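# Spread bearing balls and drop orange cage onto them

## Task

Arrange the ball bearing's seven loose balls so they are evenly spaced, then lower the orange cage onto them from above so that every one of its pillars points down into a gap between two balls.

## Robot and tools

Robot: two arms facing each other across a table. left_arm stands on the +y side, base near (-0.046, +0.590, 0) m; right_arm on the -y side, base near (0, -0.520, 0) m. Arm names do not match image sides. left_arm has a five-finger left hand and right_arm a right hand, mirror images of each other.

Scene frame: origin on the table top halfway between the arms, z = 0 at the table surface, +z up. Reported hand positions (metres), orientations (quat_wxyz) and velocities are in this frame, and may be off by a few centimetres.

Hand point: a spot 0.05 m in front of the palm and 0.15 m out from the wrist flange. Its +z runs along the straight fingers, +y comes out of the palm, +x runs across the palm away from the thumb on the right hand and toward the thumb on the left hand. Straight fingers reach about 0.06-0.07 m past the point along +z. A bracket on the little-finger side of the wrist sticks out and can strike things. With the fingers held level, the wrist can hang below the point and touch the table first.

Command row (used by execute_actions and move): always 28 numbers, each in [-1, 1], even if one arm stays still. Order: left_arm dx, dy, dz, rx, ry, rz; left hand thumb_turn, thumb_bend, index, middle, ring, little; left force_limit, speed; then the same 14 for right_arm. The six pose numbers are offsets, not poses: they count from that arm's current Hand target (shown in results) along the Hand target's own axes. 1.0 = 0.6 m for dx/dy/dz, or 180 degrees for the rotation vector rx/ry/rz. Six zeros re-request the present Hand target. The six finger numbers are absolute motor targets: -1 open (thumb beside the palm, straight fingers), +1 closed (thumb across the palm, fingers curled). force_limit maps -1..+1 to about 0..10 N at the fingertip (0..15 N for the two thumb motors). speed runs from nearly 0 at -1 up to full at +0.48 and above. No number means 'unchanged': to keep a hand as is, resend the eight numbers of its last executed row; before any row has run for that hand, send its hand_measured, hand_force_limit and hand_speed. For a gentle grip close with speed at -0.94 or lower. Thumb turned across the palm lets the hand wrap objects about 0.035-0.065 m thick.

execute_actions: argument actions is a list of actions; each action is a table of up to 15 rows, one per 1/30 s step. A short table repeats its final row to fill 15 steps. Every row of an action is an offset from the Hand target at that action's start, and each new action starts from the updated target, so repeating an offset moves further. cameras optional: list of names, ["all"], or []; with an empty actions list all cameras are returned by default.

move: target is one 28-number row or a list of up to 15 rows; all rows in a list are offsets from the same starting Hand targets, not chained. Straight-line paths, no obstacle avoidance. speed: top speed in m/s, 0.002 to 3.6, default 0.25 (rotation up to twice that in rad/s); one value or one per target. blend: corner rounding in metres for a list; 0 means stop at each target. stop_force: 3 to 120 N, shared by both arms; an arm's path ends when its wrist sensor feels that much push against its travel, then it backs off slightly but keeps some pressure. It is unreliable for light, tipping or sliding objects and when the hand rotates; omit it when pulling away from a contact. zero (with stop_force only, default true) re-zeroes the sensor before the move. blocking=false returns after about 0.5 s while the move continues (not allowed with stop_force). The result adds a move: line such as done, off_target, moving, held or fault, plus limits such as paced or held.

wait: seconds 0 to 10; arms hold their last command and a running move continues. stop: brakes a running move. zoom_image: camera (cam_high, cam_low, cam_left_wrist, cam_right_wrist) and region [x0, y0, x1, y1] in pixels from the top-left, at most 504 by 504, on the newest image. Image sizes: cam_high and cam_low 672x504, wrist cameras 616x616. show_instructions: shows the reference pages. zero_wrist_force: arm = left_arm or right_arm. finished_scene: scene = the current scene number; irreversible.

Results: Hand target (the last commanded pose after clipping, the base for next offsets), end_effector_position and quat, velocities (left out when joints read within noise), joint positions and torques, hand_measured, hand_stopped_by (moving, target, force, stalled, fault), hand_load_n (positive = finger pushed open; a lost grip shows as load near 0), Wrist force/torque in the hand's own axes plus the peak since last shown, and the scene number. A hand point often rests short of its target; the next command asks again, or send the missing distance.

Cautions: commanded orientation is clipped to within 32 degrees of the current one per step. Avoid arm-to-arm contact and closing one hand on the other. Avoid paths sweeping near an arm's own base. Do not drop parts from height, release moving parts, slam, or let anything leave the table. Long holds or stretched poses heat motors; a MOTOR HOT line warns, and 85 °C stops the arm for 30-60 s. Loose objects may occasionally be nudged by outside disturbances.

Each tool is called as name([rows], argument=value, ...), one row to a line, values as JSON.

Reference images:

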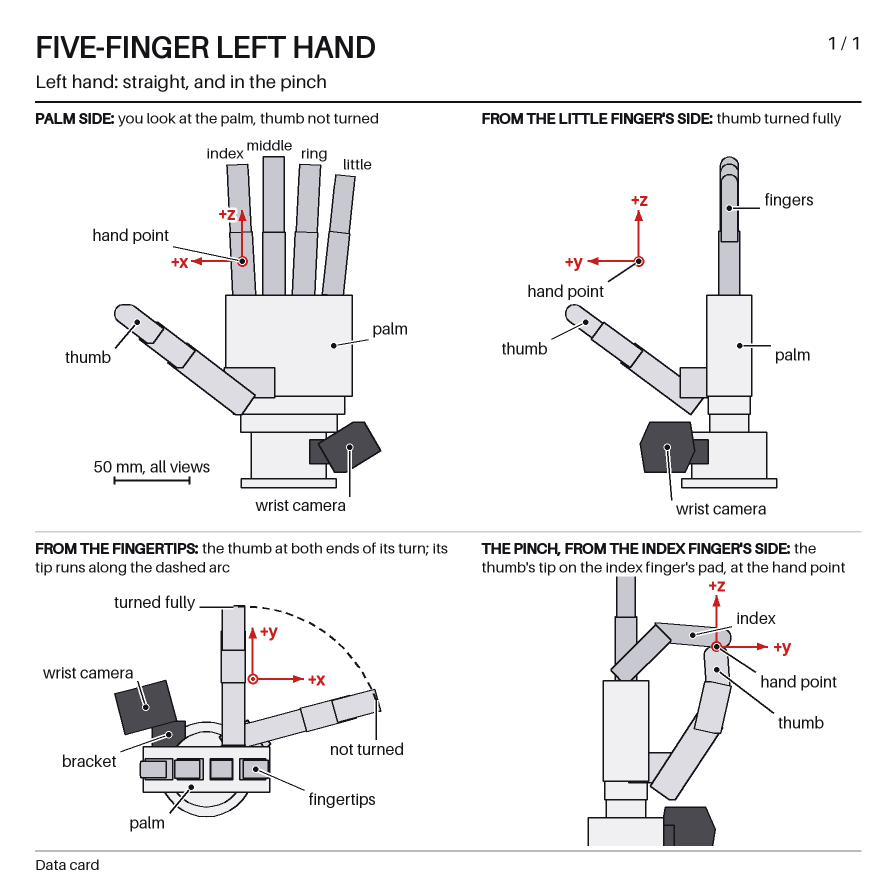

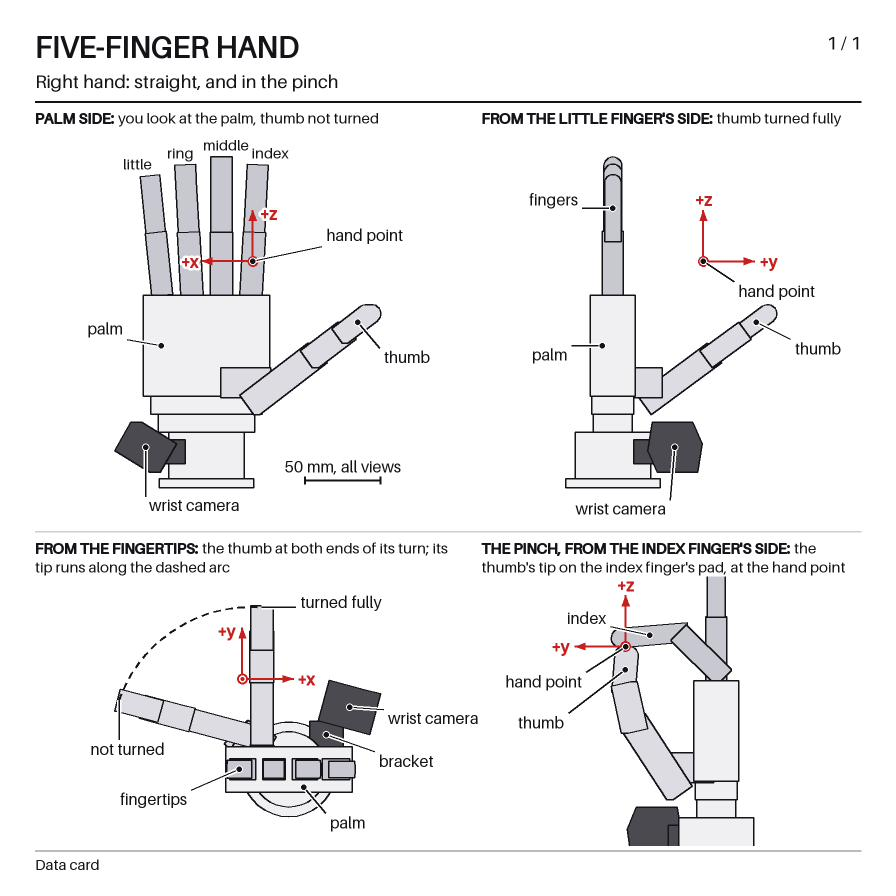

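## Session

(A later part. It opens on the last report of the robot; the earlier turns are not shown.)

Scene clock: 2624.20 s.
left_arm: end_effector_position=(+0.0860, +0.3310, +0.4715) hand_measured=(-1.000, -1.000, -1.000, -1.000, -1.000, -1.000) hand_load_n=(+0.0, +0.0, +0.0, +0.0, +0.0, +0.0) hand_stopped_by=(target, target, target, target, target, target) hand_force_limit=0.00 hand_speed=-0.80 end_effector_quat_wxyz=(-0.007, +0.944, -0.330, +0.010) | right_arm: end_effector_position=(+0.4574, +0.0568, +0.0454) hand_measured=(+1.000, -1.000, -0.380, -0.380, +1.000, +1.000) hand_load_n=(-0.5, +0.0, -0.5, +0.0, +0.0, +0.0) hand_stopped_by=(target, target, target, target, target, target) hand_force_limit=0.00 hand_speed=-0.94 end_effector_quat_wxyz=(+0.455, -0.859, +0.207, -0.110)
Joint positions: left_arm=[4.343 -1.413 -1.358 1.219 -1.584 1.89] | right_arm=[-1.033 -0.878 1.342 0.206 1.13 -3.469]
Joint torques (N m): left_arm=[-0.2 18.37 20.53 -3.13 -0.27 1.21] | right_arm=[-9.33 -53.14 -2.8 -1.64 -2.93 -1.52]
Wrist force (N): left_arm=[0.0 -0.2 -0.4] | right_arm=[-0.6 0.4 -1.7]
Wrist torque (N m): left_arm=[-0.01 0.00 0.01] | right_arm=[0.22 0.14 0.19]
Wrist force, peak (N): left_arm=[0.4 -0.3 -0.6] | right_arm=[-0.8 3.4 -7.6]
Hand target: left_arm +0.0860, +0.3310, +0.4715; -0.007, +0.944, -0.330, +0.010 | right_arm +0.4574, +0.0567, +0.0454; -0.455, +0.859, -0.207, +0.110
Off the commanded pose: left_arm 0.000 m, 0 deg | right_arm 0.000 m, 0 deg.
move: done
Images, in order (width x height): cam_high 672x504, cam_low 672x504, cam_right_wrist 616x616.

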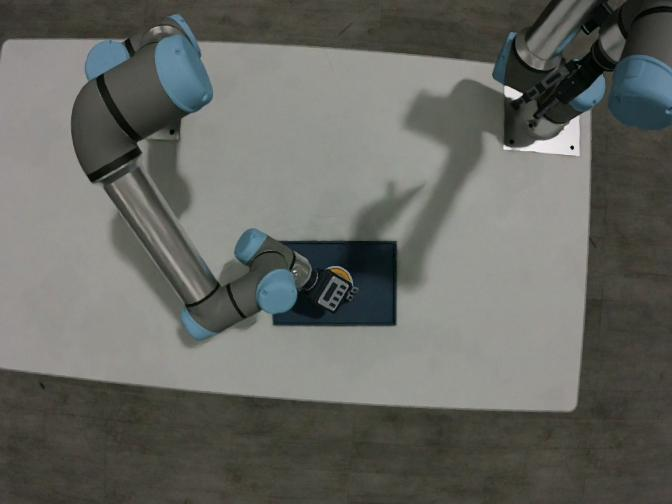

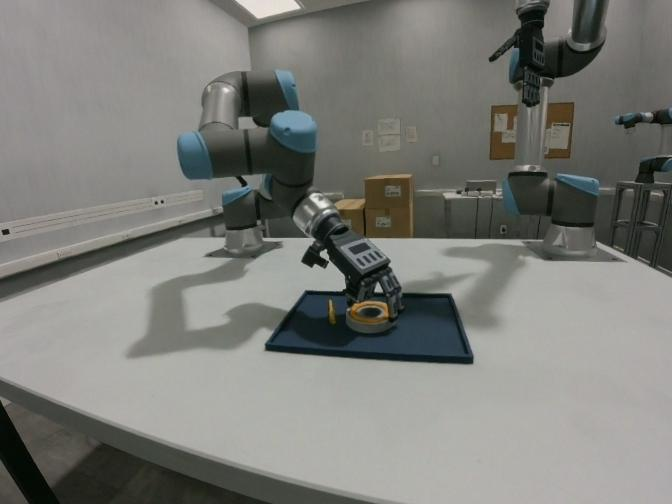

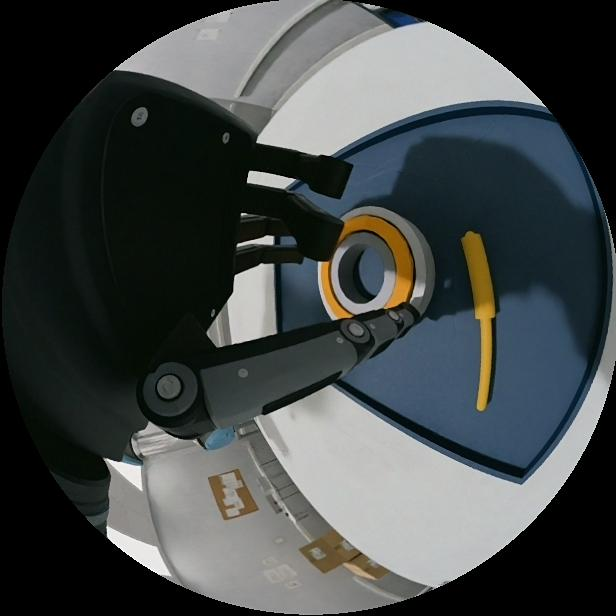

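move([
  [0,0,0,0,0,0,-1,-1,-1,-1,-1,-1,0,-0.8,0,-0.0827,-0.05614,0,0,0,1,-1,-0.38,-0.38,1,1,0.0,-0.94],
  [0,0,0,0,0,0,-1,-1,-1,-1,-1,-1,0,-0.8,0.0398,0.00846,-0.30902,0,0,0,1,-1,-0.38,-0.38,1,1,0.0,-0.94],
], speed=[0.06, 0.15], blend=[0.02, 0], cameras=["cam_high","cam_low"])

zoom_image(camera="cam_high", region=[310, 260, 360, 310])

zoom_image(camera="cam_low", region=[342, 280, 402, 340])

Scene clock: 2633.67 s.
left_arm: end_effector_position=(+0.0860, +0.3310, +0.4715) hand_measured=(-1.000, -1.000, -1.000, -1.000, -1.000, -1.000) hand_load_n=(+0.0, +0.0, +0.0, +0.0, +0.0, +0.0) hand_stopped_by=(target, target, target, target, target, target) hand_force_limit=0.00 hand_speed=-0.80 end_effector_quat_wxyz=(-0.007, +0.944, -0.330, +0.010) | right_arm: end_effector_position=(+0.4073, -0.0930, +0.1453) hand_measured=(+1.000, -1.000, -0.380, -0.380, +1.000, +1.000) hand_load_n=(+0.0, +0.0, +0.0, +0.0, +0.0, +0.5) hand_stopped_by=(target, target, target, target, target, target) hand_force_limit=0.00 hand_speed=-0.94 end_effector_quat_wxyz=(+0.455, -0.859, +0.207, -0.110)
Joint positions: left_arm=[4.343 -1.413 -1.358 1.219 -1.584 1.89] | right_arm=[-1.267 -1.261 1.679 0.342 0.953 -3.647]
Joint torques (N m): left_arm=[-0.31 18.69 20.97 -3.19 -0.26 1.31] | right_arm=[-9.44 -38.57 -1.5 2.84 -2.72 -1.85]
Wrist force (N): left_arm=[0.1 -0.3 -0.3] | right_arm=[-0.8 0.1 -1.8]
Wrist torque (N m): left_arm=[-0.03 -0.02 0.01] | right_arm=[0.15 0.23 0.16]
Wrist force, peak (N): left_arm=[0.0 -0.4 -0.6] | right_arm=[-0.1 0.3 -2.6]
Hand target: left_arm +0.0860, +0.3310, +0.4715; -0.007, +0.944, -0.330, +0.010 | right_arm +0.4072, -0.0931, +0.1454; -0.455, +0.859, -0.207, +0.110
Off the commanded pose: left_arm 0.000 m, 0 deg | right_arm 0.000 m, 0 deg.
move: done
Images, in order (width x height): cam_high 672x504, cam_low 672x504.

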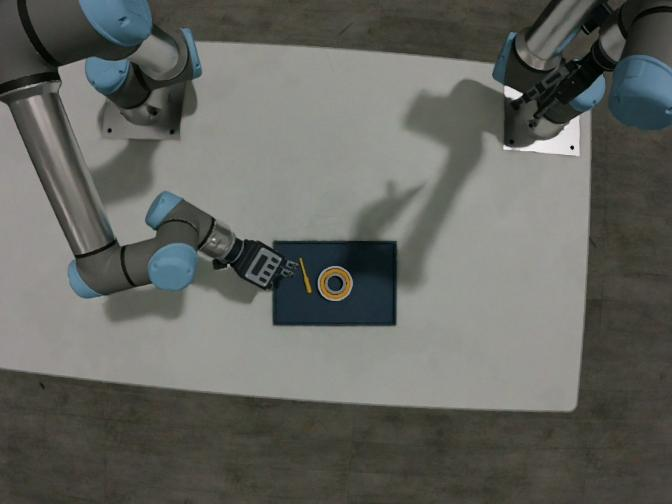

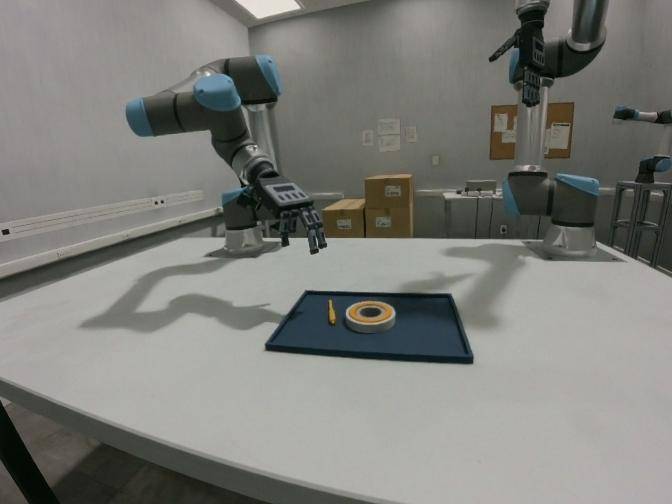

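Scaled by 10.080 from the camera's 672x504 image, which has a finer 960x720 frame.

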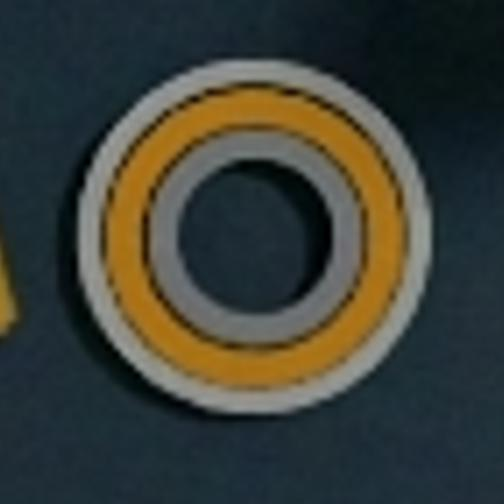

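Scaled by 8.400 from the camera's 672x504 image, which has a finer 960x720 frame.

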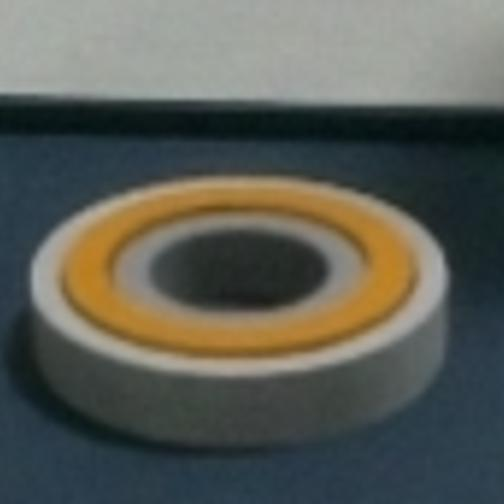

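Perfectly seated and flush. The scene's goal is met with the robot clear of the parts.

finished_scene(scene=1)

The scene is finished: the task was done.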